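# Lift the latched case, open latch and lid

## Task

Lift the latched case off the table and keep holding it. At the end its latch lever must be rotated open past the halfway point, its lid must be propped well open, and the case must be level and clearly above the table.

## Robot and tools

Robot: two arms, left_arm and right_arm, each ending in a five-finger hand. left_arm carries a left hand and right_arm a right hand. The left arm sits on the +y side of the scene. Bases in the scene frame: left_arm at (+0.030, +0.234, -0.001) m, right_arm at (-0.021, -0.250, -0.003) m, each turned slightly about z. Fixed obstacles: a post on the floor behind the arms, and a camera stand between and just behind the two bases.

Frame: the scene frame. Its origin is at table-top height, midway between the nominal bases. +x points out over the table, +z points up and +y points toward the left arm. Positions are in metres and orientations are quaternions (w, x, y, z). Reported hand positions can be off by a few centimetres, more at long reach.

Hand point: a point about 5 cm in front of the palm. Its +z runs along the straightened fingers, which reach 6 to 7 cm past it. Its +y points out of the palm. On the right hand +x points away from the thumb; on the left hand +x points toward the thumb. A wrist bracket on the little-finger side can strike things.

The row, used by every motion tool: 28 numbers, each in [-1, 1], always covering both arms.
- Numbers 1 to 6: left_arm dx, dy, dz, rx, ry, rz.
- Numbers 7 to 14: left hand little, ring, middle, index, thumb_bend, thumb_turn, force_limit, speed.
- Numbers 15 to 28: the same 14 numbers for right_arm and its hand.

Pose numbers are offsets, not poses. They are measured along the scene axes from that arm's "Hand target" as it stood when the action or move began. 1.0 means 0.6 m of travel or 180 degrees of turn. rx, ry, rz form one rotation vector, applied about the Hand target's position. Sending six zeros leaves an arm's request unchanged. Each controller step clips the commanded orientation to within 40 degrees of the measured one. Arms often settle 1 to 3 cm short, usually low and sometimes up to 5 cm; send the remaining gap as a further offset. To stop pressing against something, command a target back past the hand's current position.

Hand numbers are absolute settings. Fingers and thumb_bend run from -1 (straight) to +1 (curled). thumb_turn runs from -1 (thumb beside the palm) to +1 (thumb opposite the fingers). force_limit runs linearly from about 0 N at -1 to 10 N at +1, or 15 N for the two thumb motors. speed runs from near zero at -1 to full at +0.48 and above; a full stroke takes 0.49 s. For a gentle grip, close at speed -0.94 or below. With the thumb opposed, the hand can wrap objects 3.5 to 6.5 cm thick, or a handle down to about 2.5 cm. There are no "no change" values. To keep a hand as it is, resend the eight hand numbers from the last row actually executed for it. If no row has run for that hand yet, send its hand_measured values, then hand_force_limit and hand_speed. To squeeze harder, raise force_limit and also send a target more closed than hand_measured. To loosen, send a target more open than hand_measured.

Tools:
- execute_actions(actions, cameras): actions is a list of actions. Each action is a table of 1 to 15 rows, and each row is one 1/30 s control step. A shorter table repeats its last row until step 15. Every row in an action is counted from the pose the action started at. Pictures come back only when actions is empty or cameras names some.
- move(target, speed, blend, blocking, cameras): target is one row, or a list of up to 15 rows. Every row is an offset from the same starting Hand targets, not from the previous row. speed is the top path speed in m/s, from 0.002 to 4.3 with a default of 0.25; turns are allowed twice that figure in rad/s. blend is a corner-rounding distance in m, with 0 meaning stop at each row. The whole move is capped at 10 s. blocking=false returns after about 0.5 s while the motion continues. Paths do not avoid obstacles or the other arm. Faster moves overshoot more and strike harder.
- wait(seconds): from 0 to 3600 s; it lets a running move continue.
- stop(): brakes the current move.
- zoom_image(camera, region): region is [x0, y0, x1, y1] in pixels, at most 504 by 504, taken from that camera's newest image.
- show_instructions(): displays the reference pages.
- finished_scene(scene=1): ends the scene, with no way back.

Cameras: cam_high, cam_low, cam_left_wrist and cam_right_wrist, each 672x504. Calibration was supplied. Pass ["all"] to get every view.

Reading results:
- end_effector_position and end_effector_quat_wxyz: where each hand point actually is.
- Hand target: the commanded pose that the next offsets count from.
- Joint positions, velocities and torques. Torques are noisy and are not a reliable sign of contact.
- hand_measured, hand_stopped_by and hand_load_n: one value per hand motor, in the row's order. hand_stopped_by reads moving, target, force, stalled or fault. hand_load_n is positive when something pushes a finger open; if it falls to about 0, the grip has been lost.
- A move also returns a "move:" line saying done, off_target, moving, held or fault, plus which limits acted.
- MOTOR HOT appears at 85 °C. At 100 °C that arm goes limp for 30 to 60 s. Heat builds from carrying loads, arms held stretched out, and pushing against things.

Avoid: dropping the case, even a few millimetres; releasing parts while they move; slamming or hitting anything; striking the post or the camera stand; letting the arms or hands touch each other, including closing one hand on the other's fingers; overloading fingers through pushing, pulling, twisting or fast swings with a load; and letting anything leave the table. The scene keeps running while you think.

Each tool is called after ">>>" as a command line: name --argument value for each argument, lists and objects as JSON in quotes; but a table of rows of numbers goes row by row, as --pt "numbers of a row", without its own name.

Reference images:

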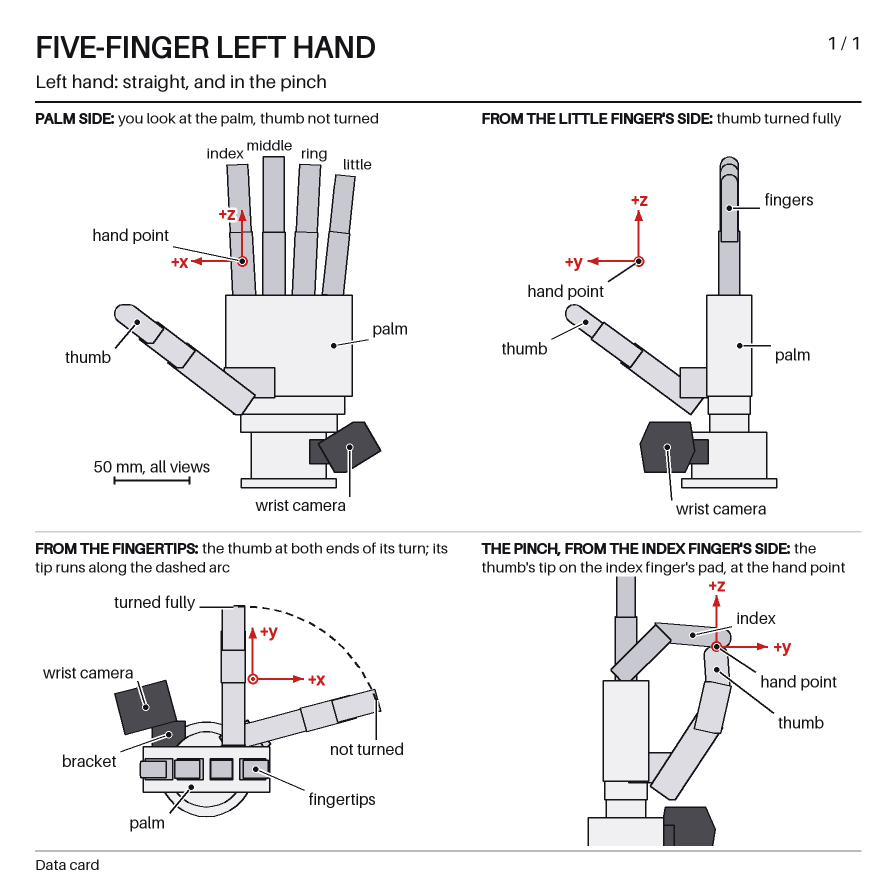

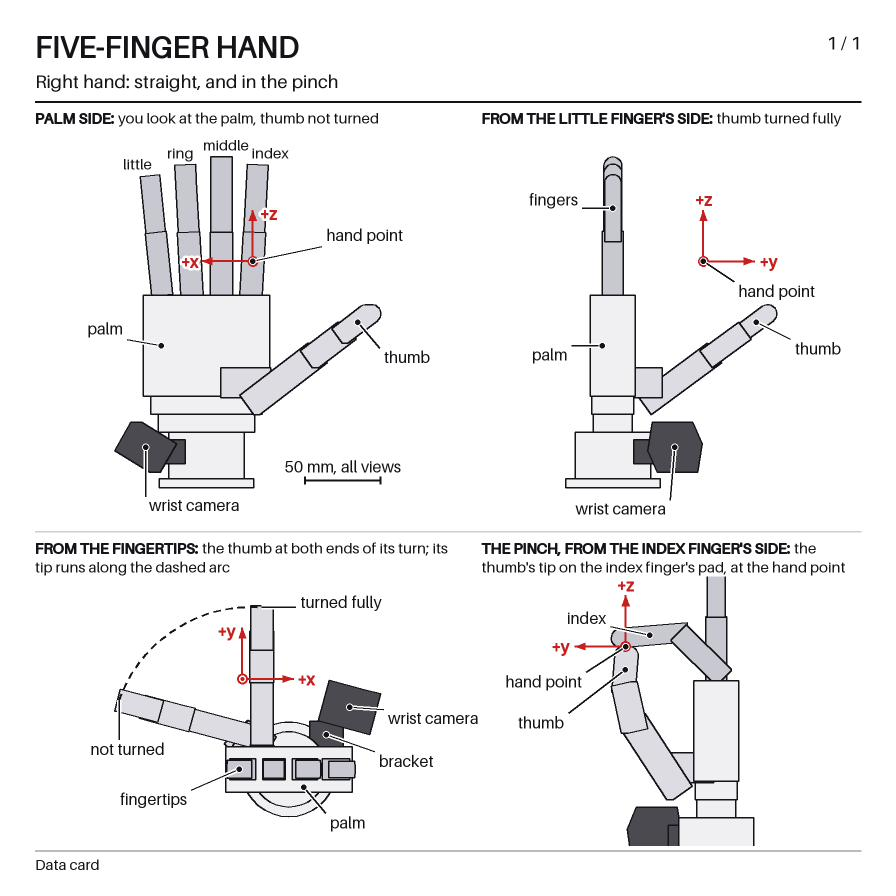

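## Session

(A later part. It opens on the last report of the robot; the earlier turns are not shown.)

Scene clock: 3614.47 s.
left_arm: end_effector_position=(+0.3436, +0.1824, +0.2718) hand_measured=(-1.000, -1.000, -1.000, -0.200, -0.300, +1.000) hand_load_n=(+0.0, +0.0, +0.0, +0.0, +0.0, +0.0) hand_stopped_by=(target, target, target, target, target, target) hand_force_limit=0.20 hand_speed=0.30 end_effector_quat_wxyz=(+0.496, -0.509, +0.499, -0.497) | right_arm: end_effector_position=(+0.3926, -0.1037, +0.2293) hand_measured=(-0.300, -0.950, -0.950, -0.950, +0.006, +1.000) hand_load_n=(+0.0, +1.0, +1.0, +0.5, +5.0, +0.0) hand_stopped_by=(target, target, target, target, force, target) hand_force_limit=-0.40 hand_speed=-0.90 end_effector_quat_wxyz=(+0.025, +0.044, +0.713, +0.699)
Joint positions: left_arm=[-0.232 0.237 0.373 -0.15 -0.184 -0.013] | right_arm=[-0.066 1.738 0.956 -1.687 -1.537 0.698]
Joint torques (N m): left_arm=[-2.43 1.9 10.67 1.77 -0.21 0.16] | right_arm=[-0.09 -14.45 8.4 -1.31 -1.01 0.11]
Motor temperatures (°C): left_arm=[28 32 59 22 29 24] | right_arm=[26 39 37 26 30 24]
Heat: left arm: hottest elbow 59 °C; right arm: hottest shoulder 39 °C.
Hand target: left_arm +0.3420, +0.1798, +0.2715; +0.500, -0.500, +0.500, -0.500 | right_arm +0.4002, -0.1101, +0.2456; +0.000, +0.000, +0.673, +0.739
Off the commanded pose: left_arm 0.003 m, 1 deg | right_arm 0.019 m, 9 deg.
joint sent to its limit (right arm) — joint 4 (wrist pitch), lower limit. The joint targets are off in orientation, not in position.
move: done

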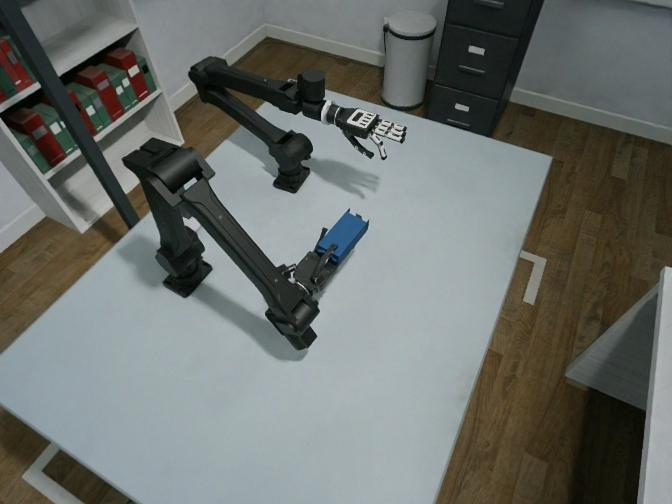

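>>> move --pt "0.03 -0.06 -0.03 -0.4864 0.1331 -0.1331 -1 -1 -1 -0.2 -0.3 1 0.2 0.3 0 0 0 0 0 0 -0.3 -0.95 -0.95 -0.95 0.45 1 -0.4 -0.9" --speed 0.3 --cameras '["cam_high","cam_low","cam_left_wrist"]'

Scene clock: 3624.27 s.
left_arm: end_effector_position=(+0.3618, +0.1473, +0.2587) hand_measured=(-1.000, -1.000, -1.000, -0.200, -0.300, +1.000) hand_load_n=(+0.0, +0.0, +0.0, +0.0, +0.0, -0.5) hand_stopped_by=(target, target, target, target, target, target) hand_force_limit=0.20 hand_speed=0.30 end_effector_quat_wxyz=(+0.175, +0.679, -0.190, +0.687) | right_arm: end_effector_position=(+0.3926, -0.1037, +0.2293) hand_measured=(-0.300, -0.950, -0.950, -0.950, +0.006, +1.000) hand_load_n=(+0.5, +0.5, +1.0, +1.0, +5.0, +0.0) hand_stopped_by=(target, target, target, target, force, target) hand_force_limit=-0.40 hand_speed=-0.90 end_effector_quat_wxyz=(+0.025, +0.044, +0.713, +0.699)
Joint positions: left_arm=[0.258 0.865 0.207 0.667 0.837 -1.554] | right_arm=[-0.066 1.738 0.956 -1.687 -1.537 0.698]
Joint torques (N m): left_arm=[-1.9 -0.26 8.51 1.62 0.06 -0.09] | right_arm=[-0.21 -14.45 8.44 -1.33 -1.02 0.1]
Motor temperatures (°C): left_arm=[28 32 60 22 28 24] | right_arm=[26 39 37 26 30 24]
Heat: left arm: hottest elbow 60 °C; right arm: hottest shoulder 39 °C.
Hand target: left_arm +0.3601, +0.1439, +0.2537; +0.186, +0.682, -0.187, +0.682 | right_arm +0.4002, -0.1101, +0.2456; +0.000, +0.000, +0.673, +0.739
Off the commanded pose: left_arm 0.007 m, 1 deg | right_arm 0.019 m, 9 deg.
joint sent to its limit (right arm) — joint 4 (wrist pitch), lower limit. The joint targets are off in orientation, not in position.
move: done
cam_left_wrist: T_world_to_cam=[[0.49373, 0.8473, 0.19575, -0.35693], [-0.54147, 0.12339, 0.83161, -0.03828], [0.68047, -0.51658, 0.51971, -0.18588]] pos_world=[0.28198, 0.21113, 0.19831]

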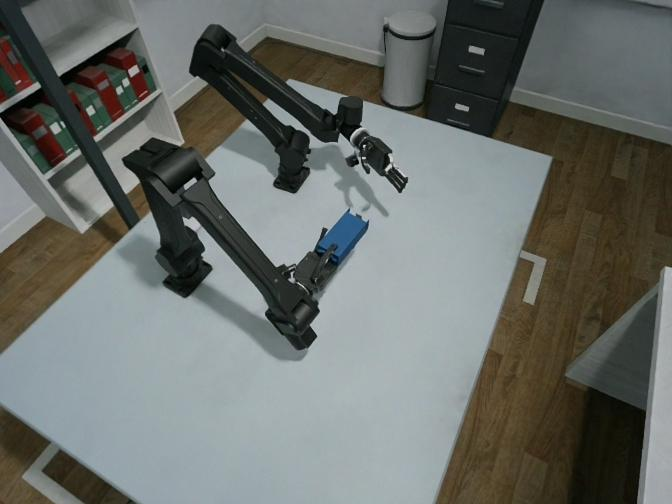

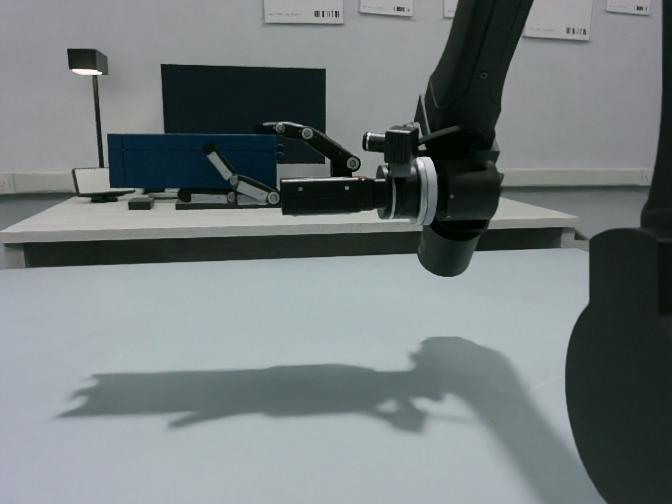

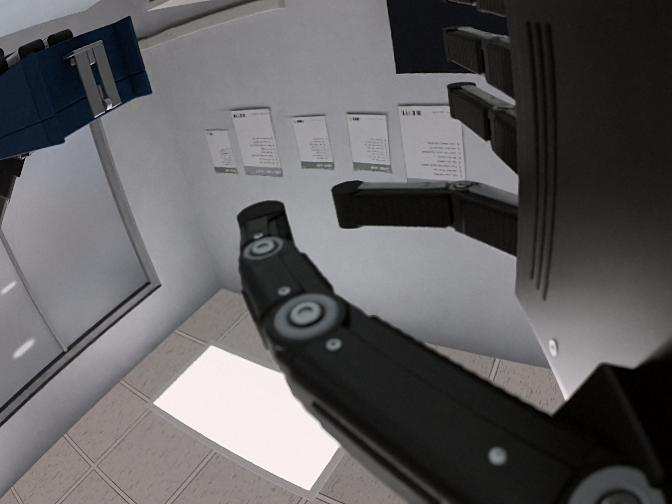

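>>> zoom_image --camera "cam_left_wrist" --region '[50, 15, 160, 145]'

Scaled by 3.877 from the camera's image (finer frame: 960x720).

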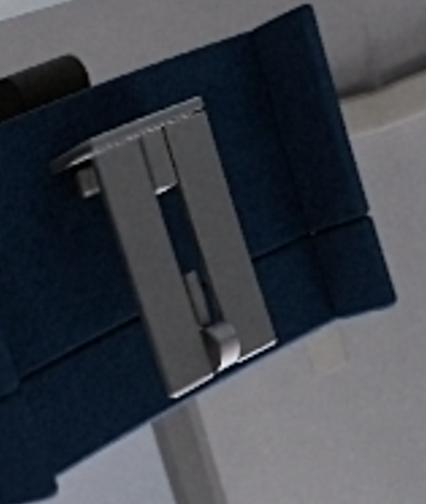

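>>> execute_actions --actions '[]'

Scene clock: 3643.67 s.
left_arm: end_effector_position=(+0.3618, +0.1473, +0.2588) hand_measured=(-1.000, -1.000, -1.000, -0.200, -0.300, +1.000) hand_load_n=(+0.0, +0.0, +0.0, +0.0, +0.0, +0.0) hand_stopped_by=(target, target, target, target, target, target) hand_force_limit=0.20 hand_speed=0.30 end_effector_quat_wxyz=(+0.175, +0.679, -0.189, +0.687) | right_arm: end_effector_position=(+0.3926, -0.1037, +0.2293) hand_measured=(-0.300, -0.950, -0.950, -0.950, +0.006, +1.000) hand_load_n=(+0.0, +0.5, +1.5, +0.5, +5.0, +0.0) hand_stopped_by=(target, target, target, target, force, target) hand_force_limit=-0.40 hand_speed=-0.90 end_effector_quat_wxyz=(+0.025, +0.044, +0.713, +0.699)
Joint positions: left_arm=[0.258 0.865 0.207 0.667 0.837 -1.555] | right_arm=[-0.066 1.738 0.956 -1.687 -1.537 0.698]
Joint velocities: within noise
Joint torques (N m): left_arm=[-2.08 -0.15 8.53 1.61 0.07 -0.11] | right_arm=[0.03 -14.45 8.38 -1.33 -1 0.12]
Motor temperatures (°C): left_arm=[28 31 60 23 28 24] | right_arm=[26 39 37 26 30 24]
Heat: left arm: hottest elbow 60 °C; right arm: hottest shoulder 39 °C.
Hand target: left_arm +0.3601, +0.1439, +0.2537; +0.186, +0.682, -0.187, +0.682 | right_arm +0.4002, -0.1101, +0.2456; +0.000, +0.000, +0.673, +0.739
Off the commanded pose: left_arm 0.007 m, 1 deg | right_arm 0.019 m, 9 deg.
camera_calibration:
cam_left_wrist: T_world_to_cam=[[0.49385, 0.8474, 0.19498, -0.35678], [-0.54113, 0.12398, 0.83175, -0.03858], [0.68065, -0.51627, 0.51979, -0.18594]] pos_world=[0.28188, 0.21113, 0.19831]
cam_right_wrist: T_world_to_cam=[[-0.19633, 0.03567, 0.97989, -0.14376], [0.83347, -0.52034, 0.18593, -0.41279], [0.51651, 0.85321, 0.07243, -0.0102]] pos_world=[0.32109, -0.20096, 0.21836]

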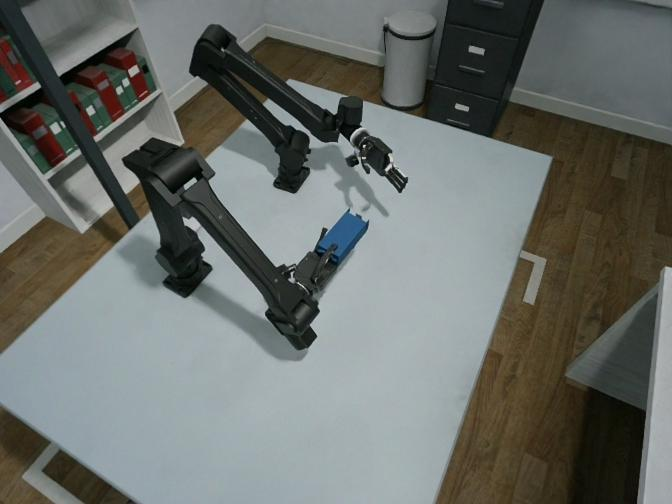

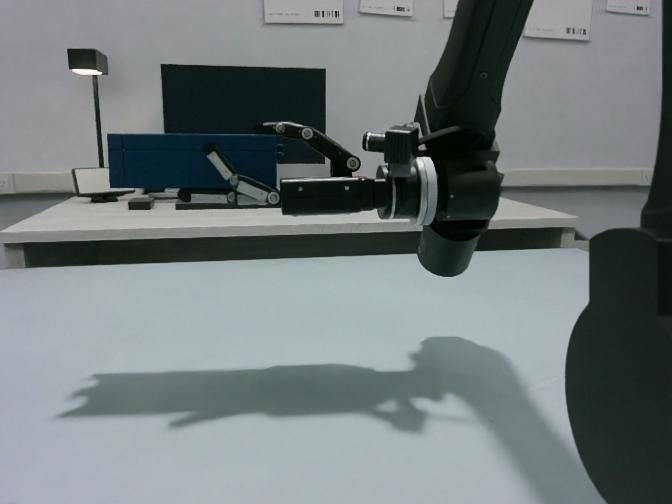

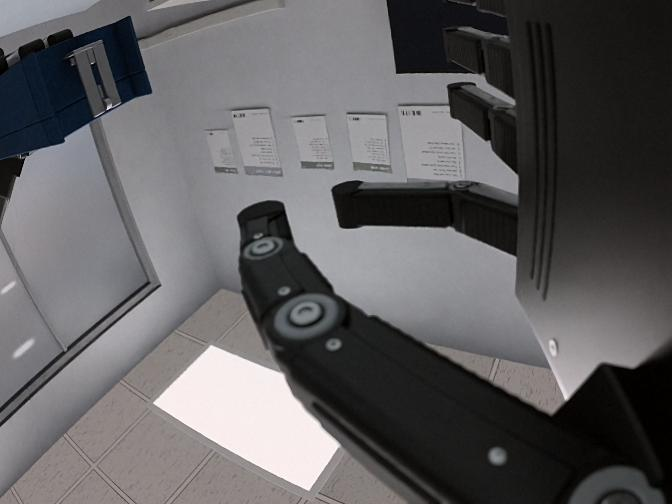

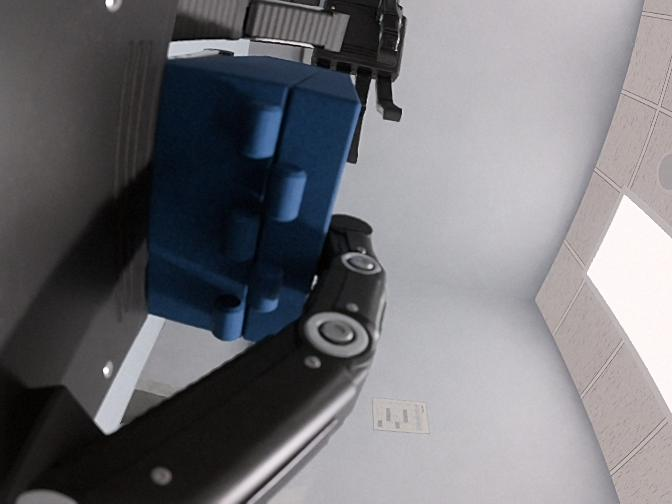

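>>> zoom_image --camera "cam_left_wrist" --region '[0, 0, 180, 180]'

>>> zoom_image --camera "cam_left_wrist" --region '[50, 30, 140, 120]'

Scaled by 2.800 from the camera's image (finer frame: 960x720).

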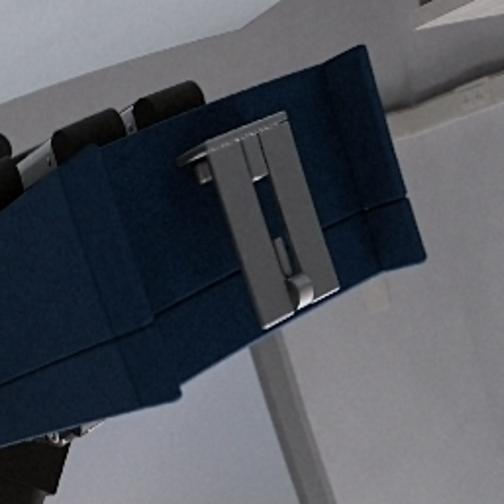

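Scaled by 5.600 from the camera's image (finer frame: 960x720).

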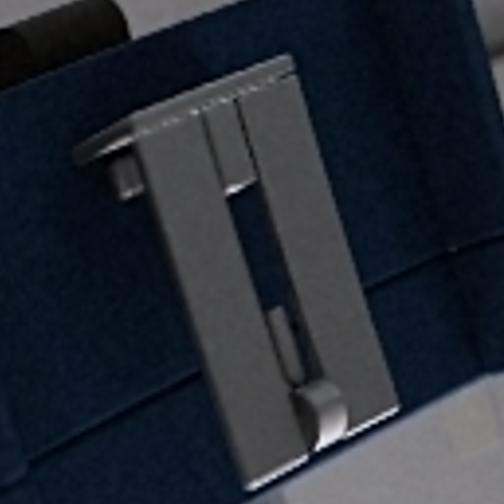

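>>> move --target '[0.063,-0.123,-0.093,0,0,0,-1,-1,-1,-0.2,-0.3,1,0.2,0.3,0,0,0,0,0,0,-0.3,-0.95,-0.95,-0.95,0.45,1,-0.4,-0.9]' --speed 0.12 --cameras '["cam_left_wrist","cam_low"]'

Scene clock: 3658.43 s.
left_arm: end_effector_position=(+0.3958, +0.0737, +0.1972) hand_measured=(-1.000, -1.000, -1.000, -0.200, -0.300, +1.000) hand_load_n=(+0.0, +0.0, +0.0, +0.0, +0.0, +0.0) hand_stopped_by=(target, target, target, target, target, target) hand_force_limit=0.20 hand_speed=0.30 end_effector_quat_wxyz=(+0.179, +0.683, -0.189, +0.683) | right_arm: end_effector_position=(+0.3926, -0.1037, +0.2293) hand_measured=(-0.300, -0.950, -0.950, -0.950, +0.006, +1.000) hand_load_n=(+0.0, +0.5, +1.0, +0.5, +5.0, +0.0) hand_stopped_by=(target, target, target, target, force, target) hand_force_limit=-0.40 hand_speed=-0.90 end_effector_quat_wxyz=(+0.025, +0.044, +0.713, +0.699)
Joint positions: left_arm=[-0.099 1.306 0.186 1.116 0.483 -1.555] | right_arm=[-0.066 1.738 0.956 -1.687 -1.537 0.698]
Joint torques (N m): left_arm=[-2.14 -2.84 6.72 1.72 -0.19 -0.1] | right_arm=[0.03 -14.8 8.43 -1.4 -1.02 0.14]
Motor temperatures (°C): left_arm=[28 31 60 23 28 24] | right_arm=[26 39 37 26 30 24]
Heat: left arm: hottest elbow 60 °C; right arm: hottest shoulder 39 °C.
Hand target: left_arm +0.3979, +0.0701, +0.1979; +0.186, +0.682, -0.187, +0.682 | right_arm +0.4002, -0.1101, +0.2456; +0.000, +0.000, +0.673, +0.739
Off the commanded pose: left_arm 0.004 m, 1 deg | right_arm 0.019 m, 9 deg.
joint sent to its limit (right arm) — joint 4 (wrist pitch), lower limit. The joint targets are off in orientation, not in position.
move: done
cam_left_wrist: T_world_to_cam=[[0.49977, 0.84587, 0.18637, -0.29982], [-0.52995, 0.12843, 0.83824, 0.03414], [0.68511, -0.51769, 0.51246, -0.21536]] pos_world=[0.31548, 0.13773, 0.13762]
Images, in order (width x height): cam_low 672x504, cam_left_wrist 672x504.

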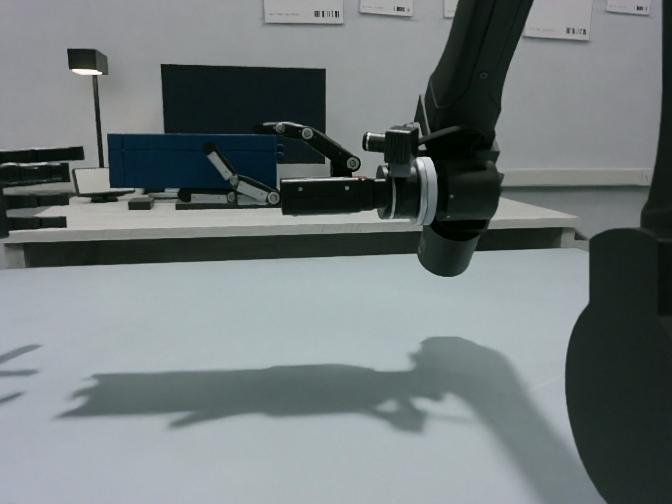

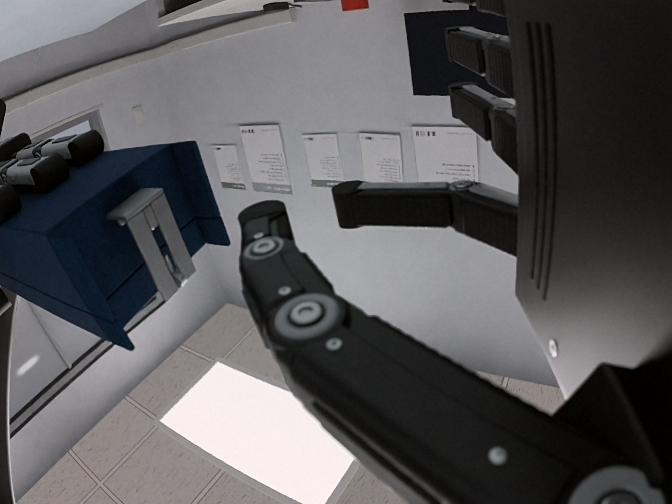

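>>> zoom_image --camera "cam_left_wrist" --region '[95, 180, 215, 300]'

>>> zoom_image --camera "cam_left_wrist" --region '[0, 110, 260, 360]'

Scaled by 4.200 from the camera's image (finer frame: 960x720).

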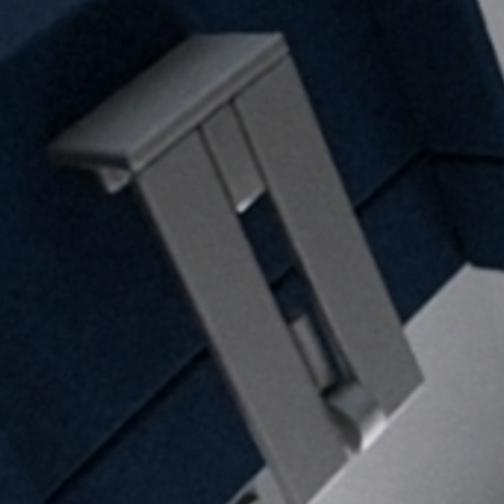

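Scaled by 1.938 from the camera's image (finer frame: 960x720).

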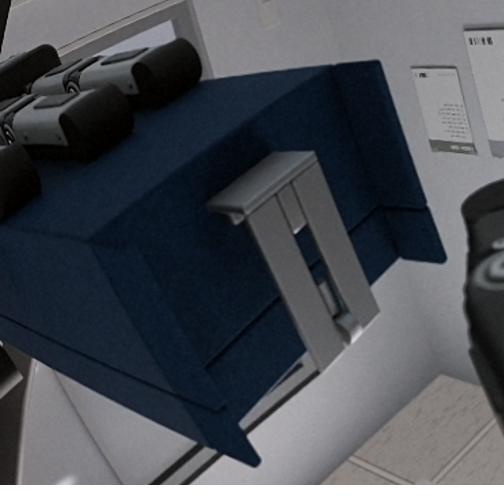

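>>> move --pt "0.015 -0.02 0.015 0 0 0 -1 -1 -1 0.17 -1 -1 0.2 0.3 0 0 0 0 0 0 -0.3 -0.95 -0.95 -0.95 0.45 1 -0.4 -0.9" --pt "0.0183 -0.0467 0.015 0 0 0 -1 -1 -1 0.17 -1 -1 0.2 0.3 0 0 0 0 0 0 -0.3 -0.95 -0.95 -0.95 0.45 1 -0.4 -0.9" --speed 0.08 --cameras '["cam_left_wrist","cam_low","cam_high"]'

Scene clock: 3710.17 s.
left_arm: end_effector_position=(+0.4003, +0.0473, +0.1978) hand_measured=(-1.000, -1.000, -1.000, +0.170, -1.000, -1.000) hand_load_n=(+0.0, +0.0, +0.0, +0.0, +0.0, +0.0) hand_stopped_by=(target, target, target, target, target, target) hand_force_limit=0.20 hand_speed=0.30 end_effector_quat_wxyz=(+0.180, +0.687, -0.188, +0.678) | right_arm: end_effector_position=(+0.3926, -0.1037, +0.2293) hand_measured=(-0.300, -0.950, -0.950, -0.950, +0.006, +1.000) hand_load_n=(+0.0, +1.0, +1.0, +0.5, +5.0, +0.0) hand_stopped_by=(target, target, target, target, force, target) hand_force_limit=-0.40 hand_speed=-0.90 end_effector_quat_wxyz=(+0.025, +0.044, +0.713, +0.699)
Joint positions: left_arm=[-0.211 1.306 0.205 1.084 0.372 -1.558] | right_arm=[-0.066 1.738 0.956 -1.687 -1.537 0.698]
Joint torques (N m): left_arm=[-2.32 -3.9 8.7 1.1 -0.18 -0.09] | right_arm=[-0.44 -14.56 8.24 -1.32 -1 0.12]
Motor temperatures (°C): left_arm=[28 30 58 23 28 24] | right_arm=[26 39 37 26 29 24]
Heat: left arm: hottest elbow 58 °C; right arm: hottest shoulder 39 °C.
Hand target: left_arm +0.4088, +0.0420, +0.2069; +0.186, +0.682, -0.187, +0.682 | right_arm +0.4002, -0.1101, +0.2456; +0.000, +0.000, +0.673, +0.739
Off the commanded pose: left_arm 0.014 m, 1 deg | right_arm 0.019 m, 9 deg.
joint sent to its limit (right arm) — joint 4 (wrist pitch), lower limit. The joint targets are off in orientation, not in position.
move: off_target (left_arm)
cam_left_wrist: T_world_to_cam=[[0.50254, 0.84565, 0.17979, -0.2796], [-0.51871, 0.12855, 0.84523, 0.03347], [0.69166, -0.51802, 0.50325, -0.23322]] pos_world=[0.31918, 0.11133, 0.13934]
Images, in order (width x height): cam_high 672x504, cam_low 672x504, cam_left_wrist 672x504.

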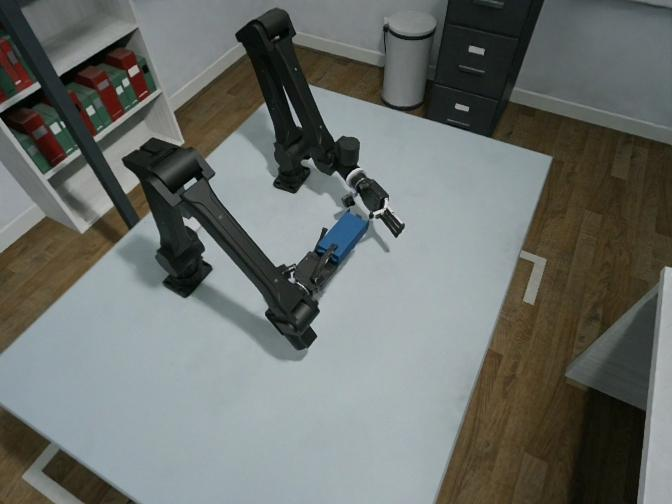

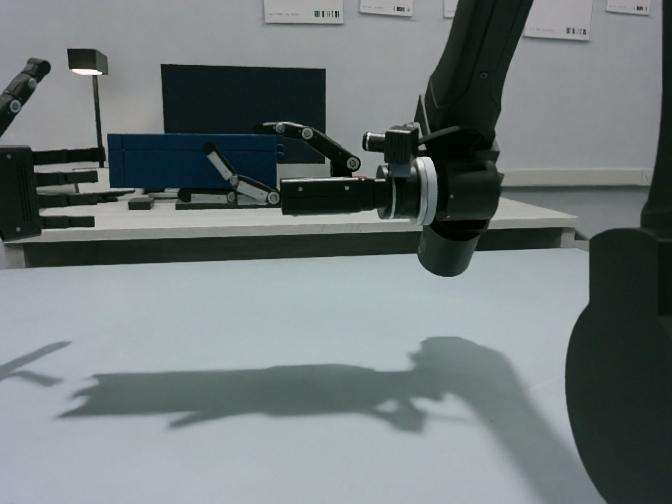

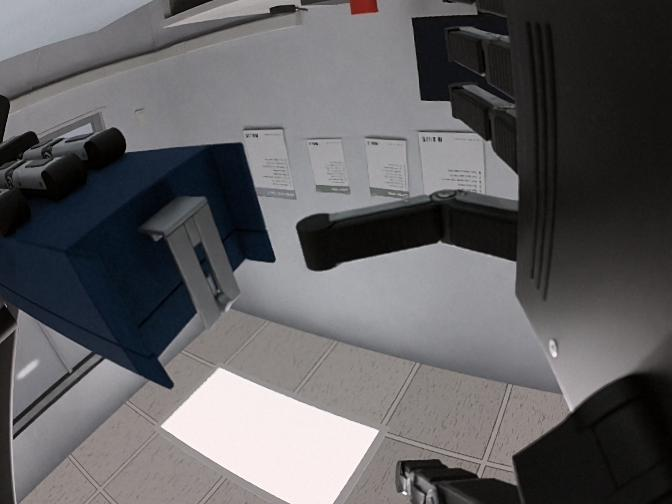

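>>> zoom_image --camera "cam_left_wrist" --region '[125, 180, 265, 320]'

Scaled by 3.600 from the camera's image (finer frame: 960x720).

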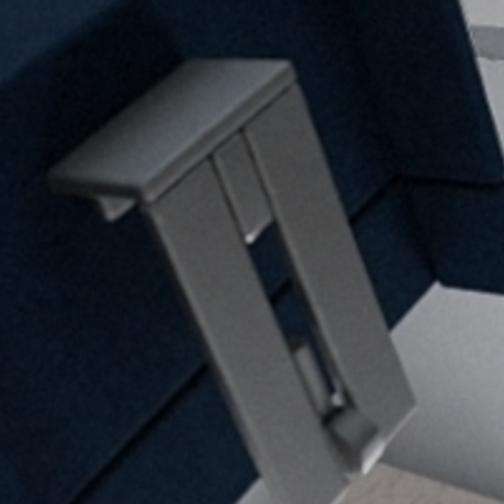

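>>> move --target '[-0.002,-0.045,0.02,0,0,0,-1,-1,-1,0.17,-1,-1,0.2,0.3,0,0,0,0,0,0,-0.3,-0.95,-0.95,-0.95,0.45,1,-0.4,-0.9]' --speed 0.08 --cameras '["cam_left_wrist","cam_low","cam_high"]'

Scene clock: 3727.40 s.
left_arm: end_effector_position=(+0.4003, +0.0220, +0.2036) hand_measured=(-1.000, -1.000, -1.000, +0.170, -1.000, -1.000) hand_load_n=(+0.0, +0.0, +0.0, -0.5, +0.0, +0.0) hand_stopped_by=(target, target, target, target, target, target) hand_force_limit=0.20 hand_speed=0.30 end_effector_quat_wxyz=(+0.179, +0.692, -0.188, +0.674) | right_arm: end_effector_position=(+0.3933, -0.1045, +0.2296) hand_measured=(-0.300, -0.950, -0.950, -0.950, +0.006, +1.000) hand_load_n=(+0.0, +0.5, +1.0, +0.5, +4.5, +0.0) hand_stopped_by=(target, target, target, target, force, target) hand_force_limit=-0.40 hand_speed=-0.90 end_effector_quat_wxyz=(+0.025, +0.045, +0.712, +0.700)
Joint positions: left_arm=[-0.316 1.269 0.225 1.014 0.265 -1.558] | right_arm=[-0.068 1.738 0.956 -1.687 -1.54 0.7]
Joint torques (N m): left_arm=[-2.37 -4.78 9.47 1.14 -0.22 -0.09] | right_arm=[0.15 -14.56 8.35 -1.36 -0.91 0.1]
Motor temperatures (°C): left_arm=[28 30 56 23 28 24] | right_arm=[26 39 37 26 29 24]
Heat: left arm: hottest elbow 56 °C; right arm: hottest shoulder 39 °C.
Hand target: left_arm +0.4076, +0.0150, +0.2189; +0.186, +0.682, -0.187, +0.682 | right_arm +0.4002, -0.1101, +0.2455; +0.000, +0.000, +0.673, +0.739
Off the commanded pose: left_arm 0.018 m, 2 deg | right_arm 0.018 m, 9 deg.
joint sent to its limit (right arm) — joint 4 (wrist pitch), lower limit. The joint targets are off in orientation, not in position.
move: off_target (left_arm)
cam_left_wrist: T_world_to_cam=[[0.50334, 0.84561, 0.17772, -0.25908], [-0.50901, 0.12396, 0.85179, 0.0268], [0.69825, -0.51921, 0.49282, -0.24967]] pos_world=[0.31838, 0.08613, 0.14626]
Images, in order (width x height): cam_high 672x504, cam_low 672x504, cam_left_wrist 672x504.

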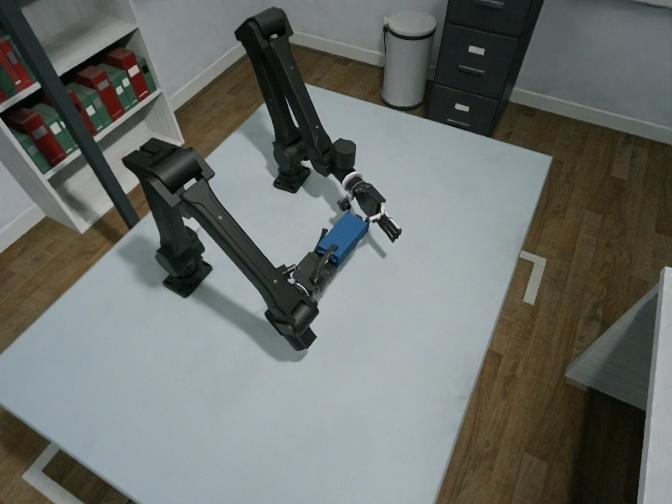

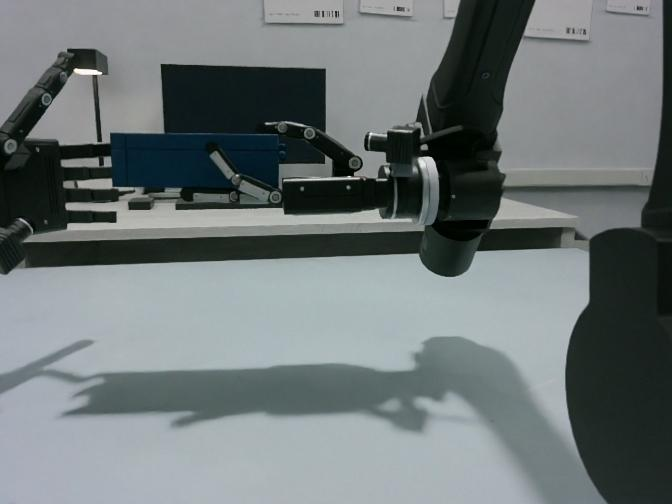

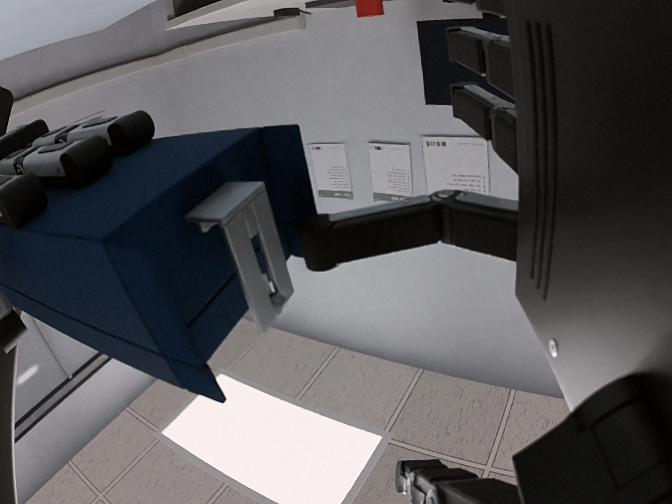

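>>> zoom_image --camera "cam_left_wrist" --region '[180, 110, 380, 330]'

>>> zoom_image --camera "cam_high" --region '[315, 170, 415, 270]'

>>> zoom_image --camera "cam_low" --region '[80, 90, 300, 230]'

Scaled by 2.291 from the camera's image (finer frame: 960x720).

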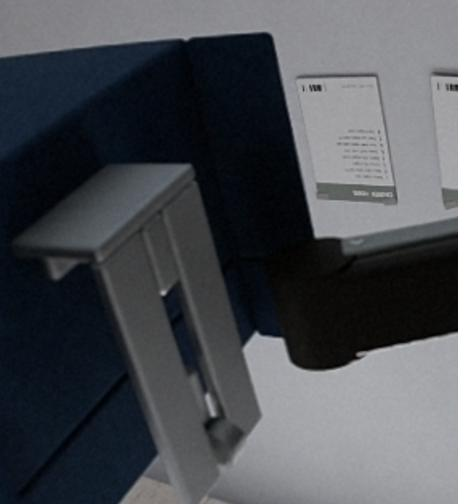

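Scaled by 5.040 from the camera's image (finer frame: 960x720).

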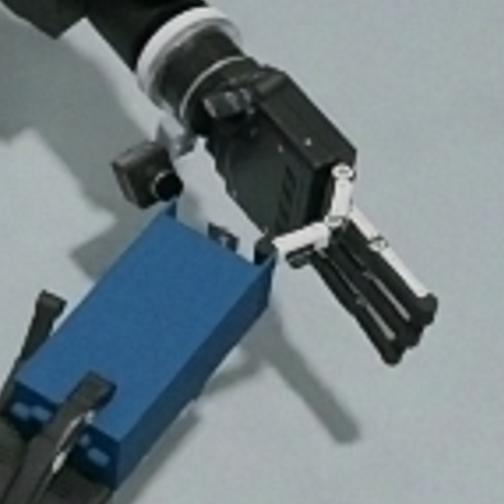

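Scaled by 2.291 from the camera's image (finer frame: 960x720).

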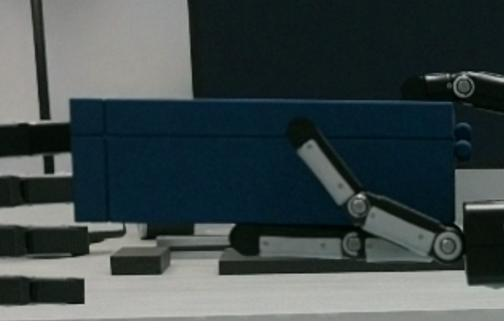

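>>> move --target '[-0.005,0.03,0.0,0,0,0,-1,-1,-1,0.17,-1,-1,0.2,0.3,0,0,0,0,0,0,-0.3,-0.95,-0.95,-0.95,0.45,1,-0.4,-0.9]' --speed 0.08 --cameras '["cam_left_wrist"]'

>>> move --target '[-0.016,-0.0,0.0,0,0,0,-1,-1,-1,0.17,-1,-1,0.2,0.3,0,0,0,0,0,0,-0.3,-0.95,-0.95,-0.95,0.45,1,-0.4,-0.9]' --speed 0.08 --cameras '["cam_left_wrist"]'

Scene clock: 3743.43 s.
left_arm: end_effector_position=(+0.3987, +0.0297, +0.2101) hand_measured=(-1.000, -1.000, -1.000, +0.170, -1.000, -1.000) hand_load_n=(+0.0, +0.0, +0.0, +0.0, +0.0, +0.0) hand_stopped_by=(target, target, target, target, target, target) hand_force_limit=0.20 hand_speed=0.30 end_effector_quat_wxyz=(+0.185, +0.685, -0.193, +0.677) | right_arm: end_effector_position=(+0.3934, -0.1045, +0.2296) hand_measured=(-0.300, -0.950, -0.950, -0.950, +0.006, +1.000) hand_load_n=(+0.0, +1.0, +1.0, +0.5, +5.0, +0.0) hand_stopped_by=(target, target, target, target, force, target) hand_force_limit=-0.40 hand_speed=-0.90 end_effector_quat_wxyz=(+0.025, +0.046, +0.712, +0.700)
Joint positions: left_arm=[-0.274 1.248 0.225 1.008 0.324 -1.558] | right_arm=[-0.068 1.738 0.956 -1.687 -1.54 0.7]
Joint torques (N m): left_arm=[-0.32 -4.78 8.25 1.07 0.12 -0.08] | right_arm=[0.09 -14.68 8.39 -1.31 -0.91 0.1]
Motor temperatures (°C): left_arm=[28 31 59 23 28 24] | right_arm=[26 39 37 26 29 24]
Heat: left arm: hottest elbow 59 °C; right arm: hottest shoulder 39 °C.
Hand target: left_arm +0.4046, +0.0331, +0.2189; +0.186, +0.682, -0.187, +0.682 | right_arm +0.4002, -0.1101, +0.2455; +0.000, +0.000, +0.673, +0.739
Off the commanded pose: left_arm 0.011 m, 1 deg | right_arm 0.018 m, 9 deg.
joint sent to its limit (right arm) — joint 4 (wrist pitch), lower limit. The joint targets are off in orientation, not in position.
move: off_target (left_arm)
cam_left_wrist: T_world_to_cam=[[0.51534, 0.83771, 0.18071, -0.27119], [-0.51813, 0.1366, 0.84432, 0.02423], [0.68262, -0.52875, 0.50444, -0.24361]] pos_world=[0.3186, 0.09506, 0.15144]

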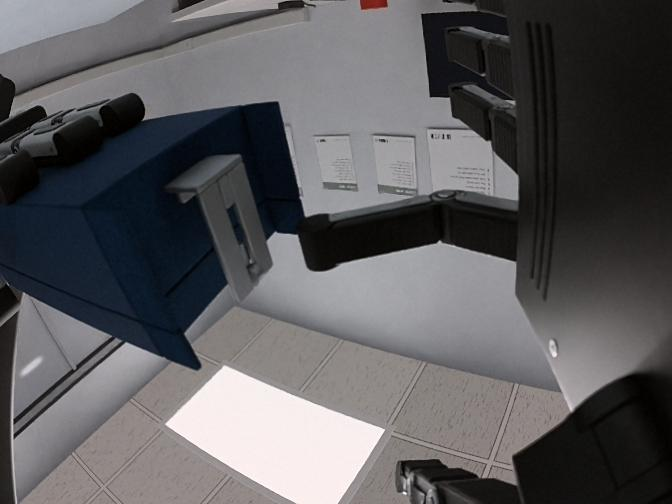

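Scene clock: 3744.13 s.
left_arm: end_effector_position=(+0.3963, +0.0305, +0.2204) hand_measured=(-1.000, -1.000, -1.000, +0.170, -1.000, -1.000) hand_load_n=(+0.0, +0.5, +0.0, +0.0, +0.0, +0.0) hand_stopped_by=(target, target, target, target, target, target) hand_force_limit=0.20 hand_speed=0.30 end_effector_quat_wxyz=(+0.184, +0.677, -0.193, +0.686) | right_arm: end_effector_position=(+0.3934, -0.1045, +0.2296) hand_measured=(-0.300, -0.950, -0.950, -0.950, +0.006, +1.000) hand_load_n=(+0.0, +0.5, +1.0, +0.5, +5.0, +0.0) hand_stopped_by=(target, target, target, target, force, target) hand_force_limit=-0.40 hand_speed=-0.90 end_effector_quat_wxyz=(+0.025, +0.046, +0.712, +0.700)
Joint positions: left_arm=[-0.274 1.214 0.225 0.998 0.323 -1.558] | right_arm=[-0.068 1.738 0.956 -1.687 -1.54 0.7]
Joint torques (N m): left_arm=[-0.91 -4.42 6.63 0.94 -0.2 -0.09] | right_arm=[-0.21 -14.8 8.36 -1.31 -0.92 0.1]
Motor temperatures (°C): left_arm=[28 31 59 23 28 24] | right_arm=[26 39 37 26 29 24]
Heat: left arm: hottest elbow 59 °C; right arm: hottest shoulder 39 °C.
Hand target: left_arm +0.3951, +0.0331, +0.2188; +0.186, +0.682, -0.187, +0.682 | right_arm +0.4002, -0.1101, +0.2455; +0.000, +0.000, +0.673, +0.739
Off the commanded pose: left_arm 0.003 m, 1 deg | right_arm 0.018 m, 9 deg.
joint sent to its limit (right arm) — joint 4 (wrist pitch), lower limit. The joint targets are off in orientation, not in position.
move: done
cam_left_wrist: T_world_to_cam=[[0.51023, 0.83919, 0.18821, -0.27211], [-0.53737, 0.1402, 0.83161, 0.02458], [0.6715, -0.52545, 0.52249, -0.24655]] pos_world=[0.3176, 0.09535, 0.1596]

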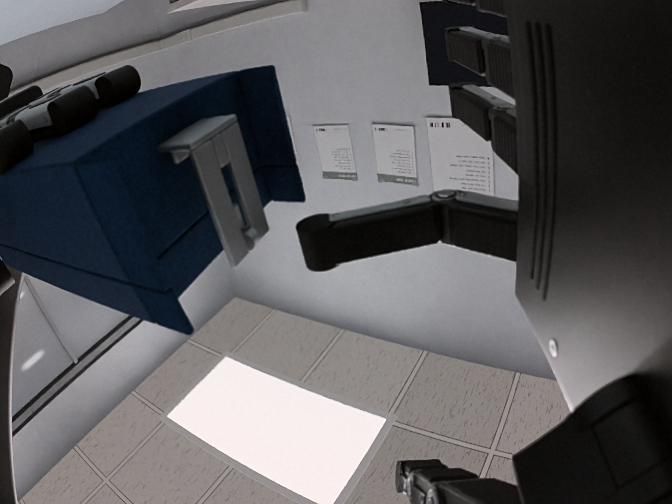

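>>> move --target '[0.0,-0.0,-0.02,0,0,0,-1,-1,-1,0.17,-1,-1,0.2,0.3,0,0,0,0,0,0,-0.3,-0.95,-0.95,-0.95,0.45,1,-0.4,-0.9]' --speed 0.08 --cameras '["cam_left_wrist","cam_high"]'

>>> zoom_image --camera "cam_high" --region '[340, 190, 390, 240]'

>>> zoom_image --camera "cam_left_wrist" --region '[140, 60, 340, 280]'

Scene clock: 3758.23 s.
left_arm: end_effector_position=(+0.3950, +0.0308, +0.2125) hand_measured=(-1.000, -1.000, -1.000, +0.170, -1.000, -1.000) hand_load_n=(+0.0, +0.0, +0.0, +0.0, +0.0, +0.0) hand_stopped_by=(target, target, target, target, target, target) hand_force_limit=0.20 hand_speed=0.30 end_effector_quat_wxyz=(+0.184, +0.677, -0.193, +0.686) | right_arm: end_effector_position=(+0.3934, -0.1045, +0.2296) hand_measured=(-0.300, -0.950, -0.950, -0.950, +0.006, +1.000) hand_load_n=(+0.0, +0.5, +1.5, +0.5, +5.0, +0.0) hand_stopped_by=(target, target, target, target, force, target) hand_force_limit=-0.40 hand_speed=-0.90 end_effector_quat_wxyz=(+0.025, +0.046, +0.712, +0.700)
Joint positions: left_arm=[-0.274 1.257 0.213 1.054 0.323 -1.558] | right_arm=[-0.068 1.738 0.956 -1.687 -1.54 0.7]
Joint torques (N m): left_arm=[-0.97 -2.9 6.2 1.89 -0.19 -0.09] | right_arm=[-0.44 -14.39 8.36 -1.33 -0.9 0.1]
Motor temperatures (°C): left_arm=[28 30 58 23 28 24] | right_arm=[26 39 37 26 29 24]
Heat: left arm: hottest elbow 58 °C; right arm: hottest shoulder 39 °C.
Hand target: left_arm +0.3951, +0.0331, +0.2069; +0.186, +0.682, -0.187, +0.682 | right_arm +0.4002, -0.1101, +0.2455; +0.000, +0.000, +0.673, +0.739
Off the commanded pose: left_arm 0.006 m, 1 deg | right_arm 0.018 m, 9 deg.
joint sent to its limit (right arm) — joint 4 (wrist pitch), lower limit. The joint targets are off in orientation, not in position.
move: done
cam_left_wrist: T_world_to_cam=[[0.50955, 0.83949, 0.18873, -0.27011], [-0.53893, 0.14039, 0.83057, 0.03126], [0.67076, -0.52492, 0.52397, -0.2414]] pos_world=[0.3164, 0.09565, 0.1515]
Images, in order (width x height): cam_high 672x504, cam_left_wrist 672x504.

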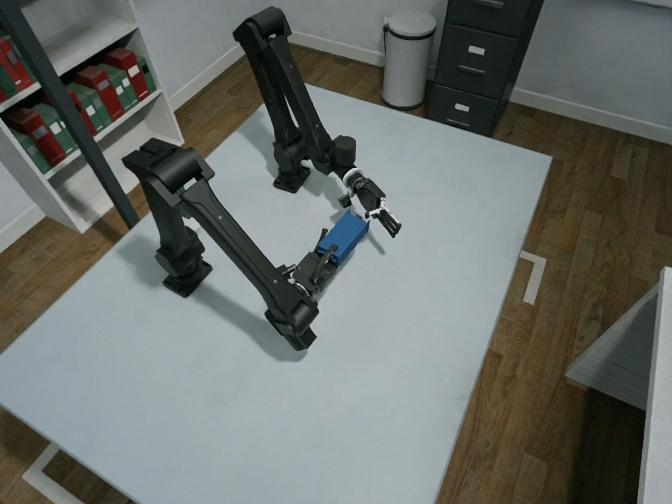

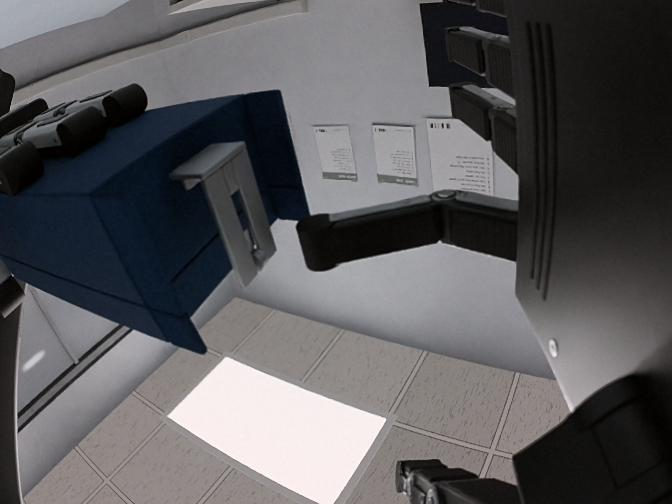

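Scaled by 10.080 from the camera's image (finer frame: 960x720).

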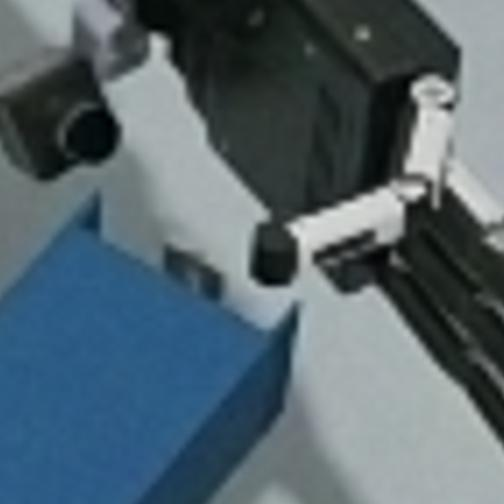

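Scaled by 2.291 from the camera's image (finer frame: 960x720).

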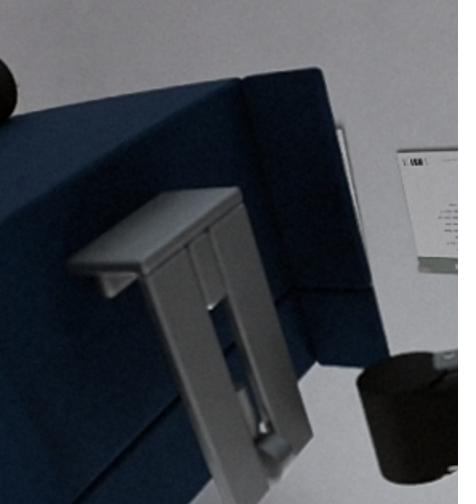

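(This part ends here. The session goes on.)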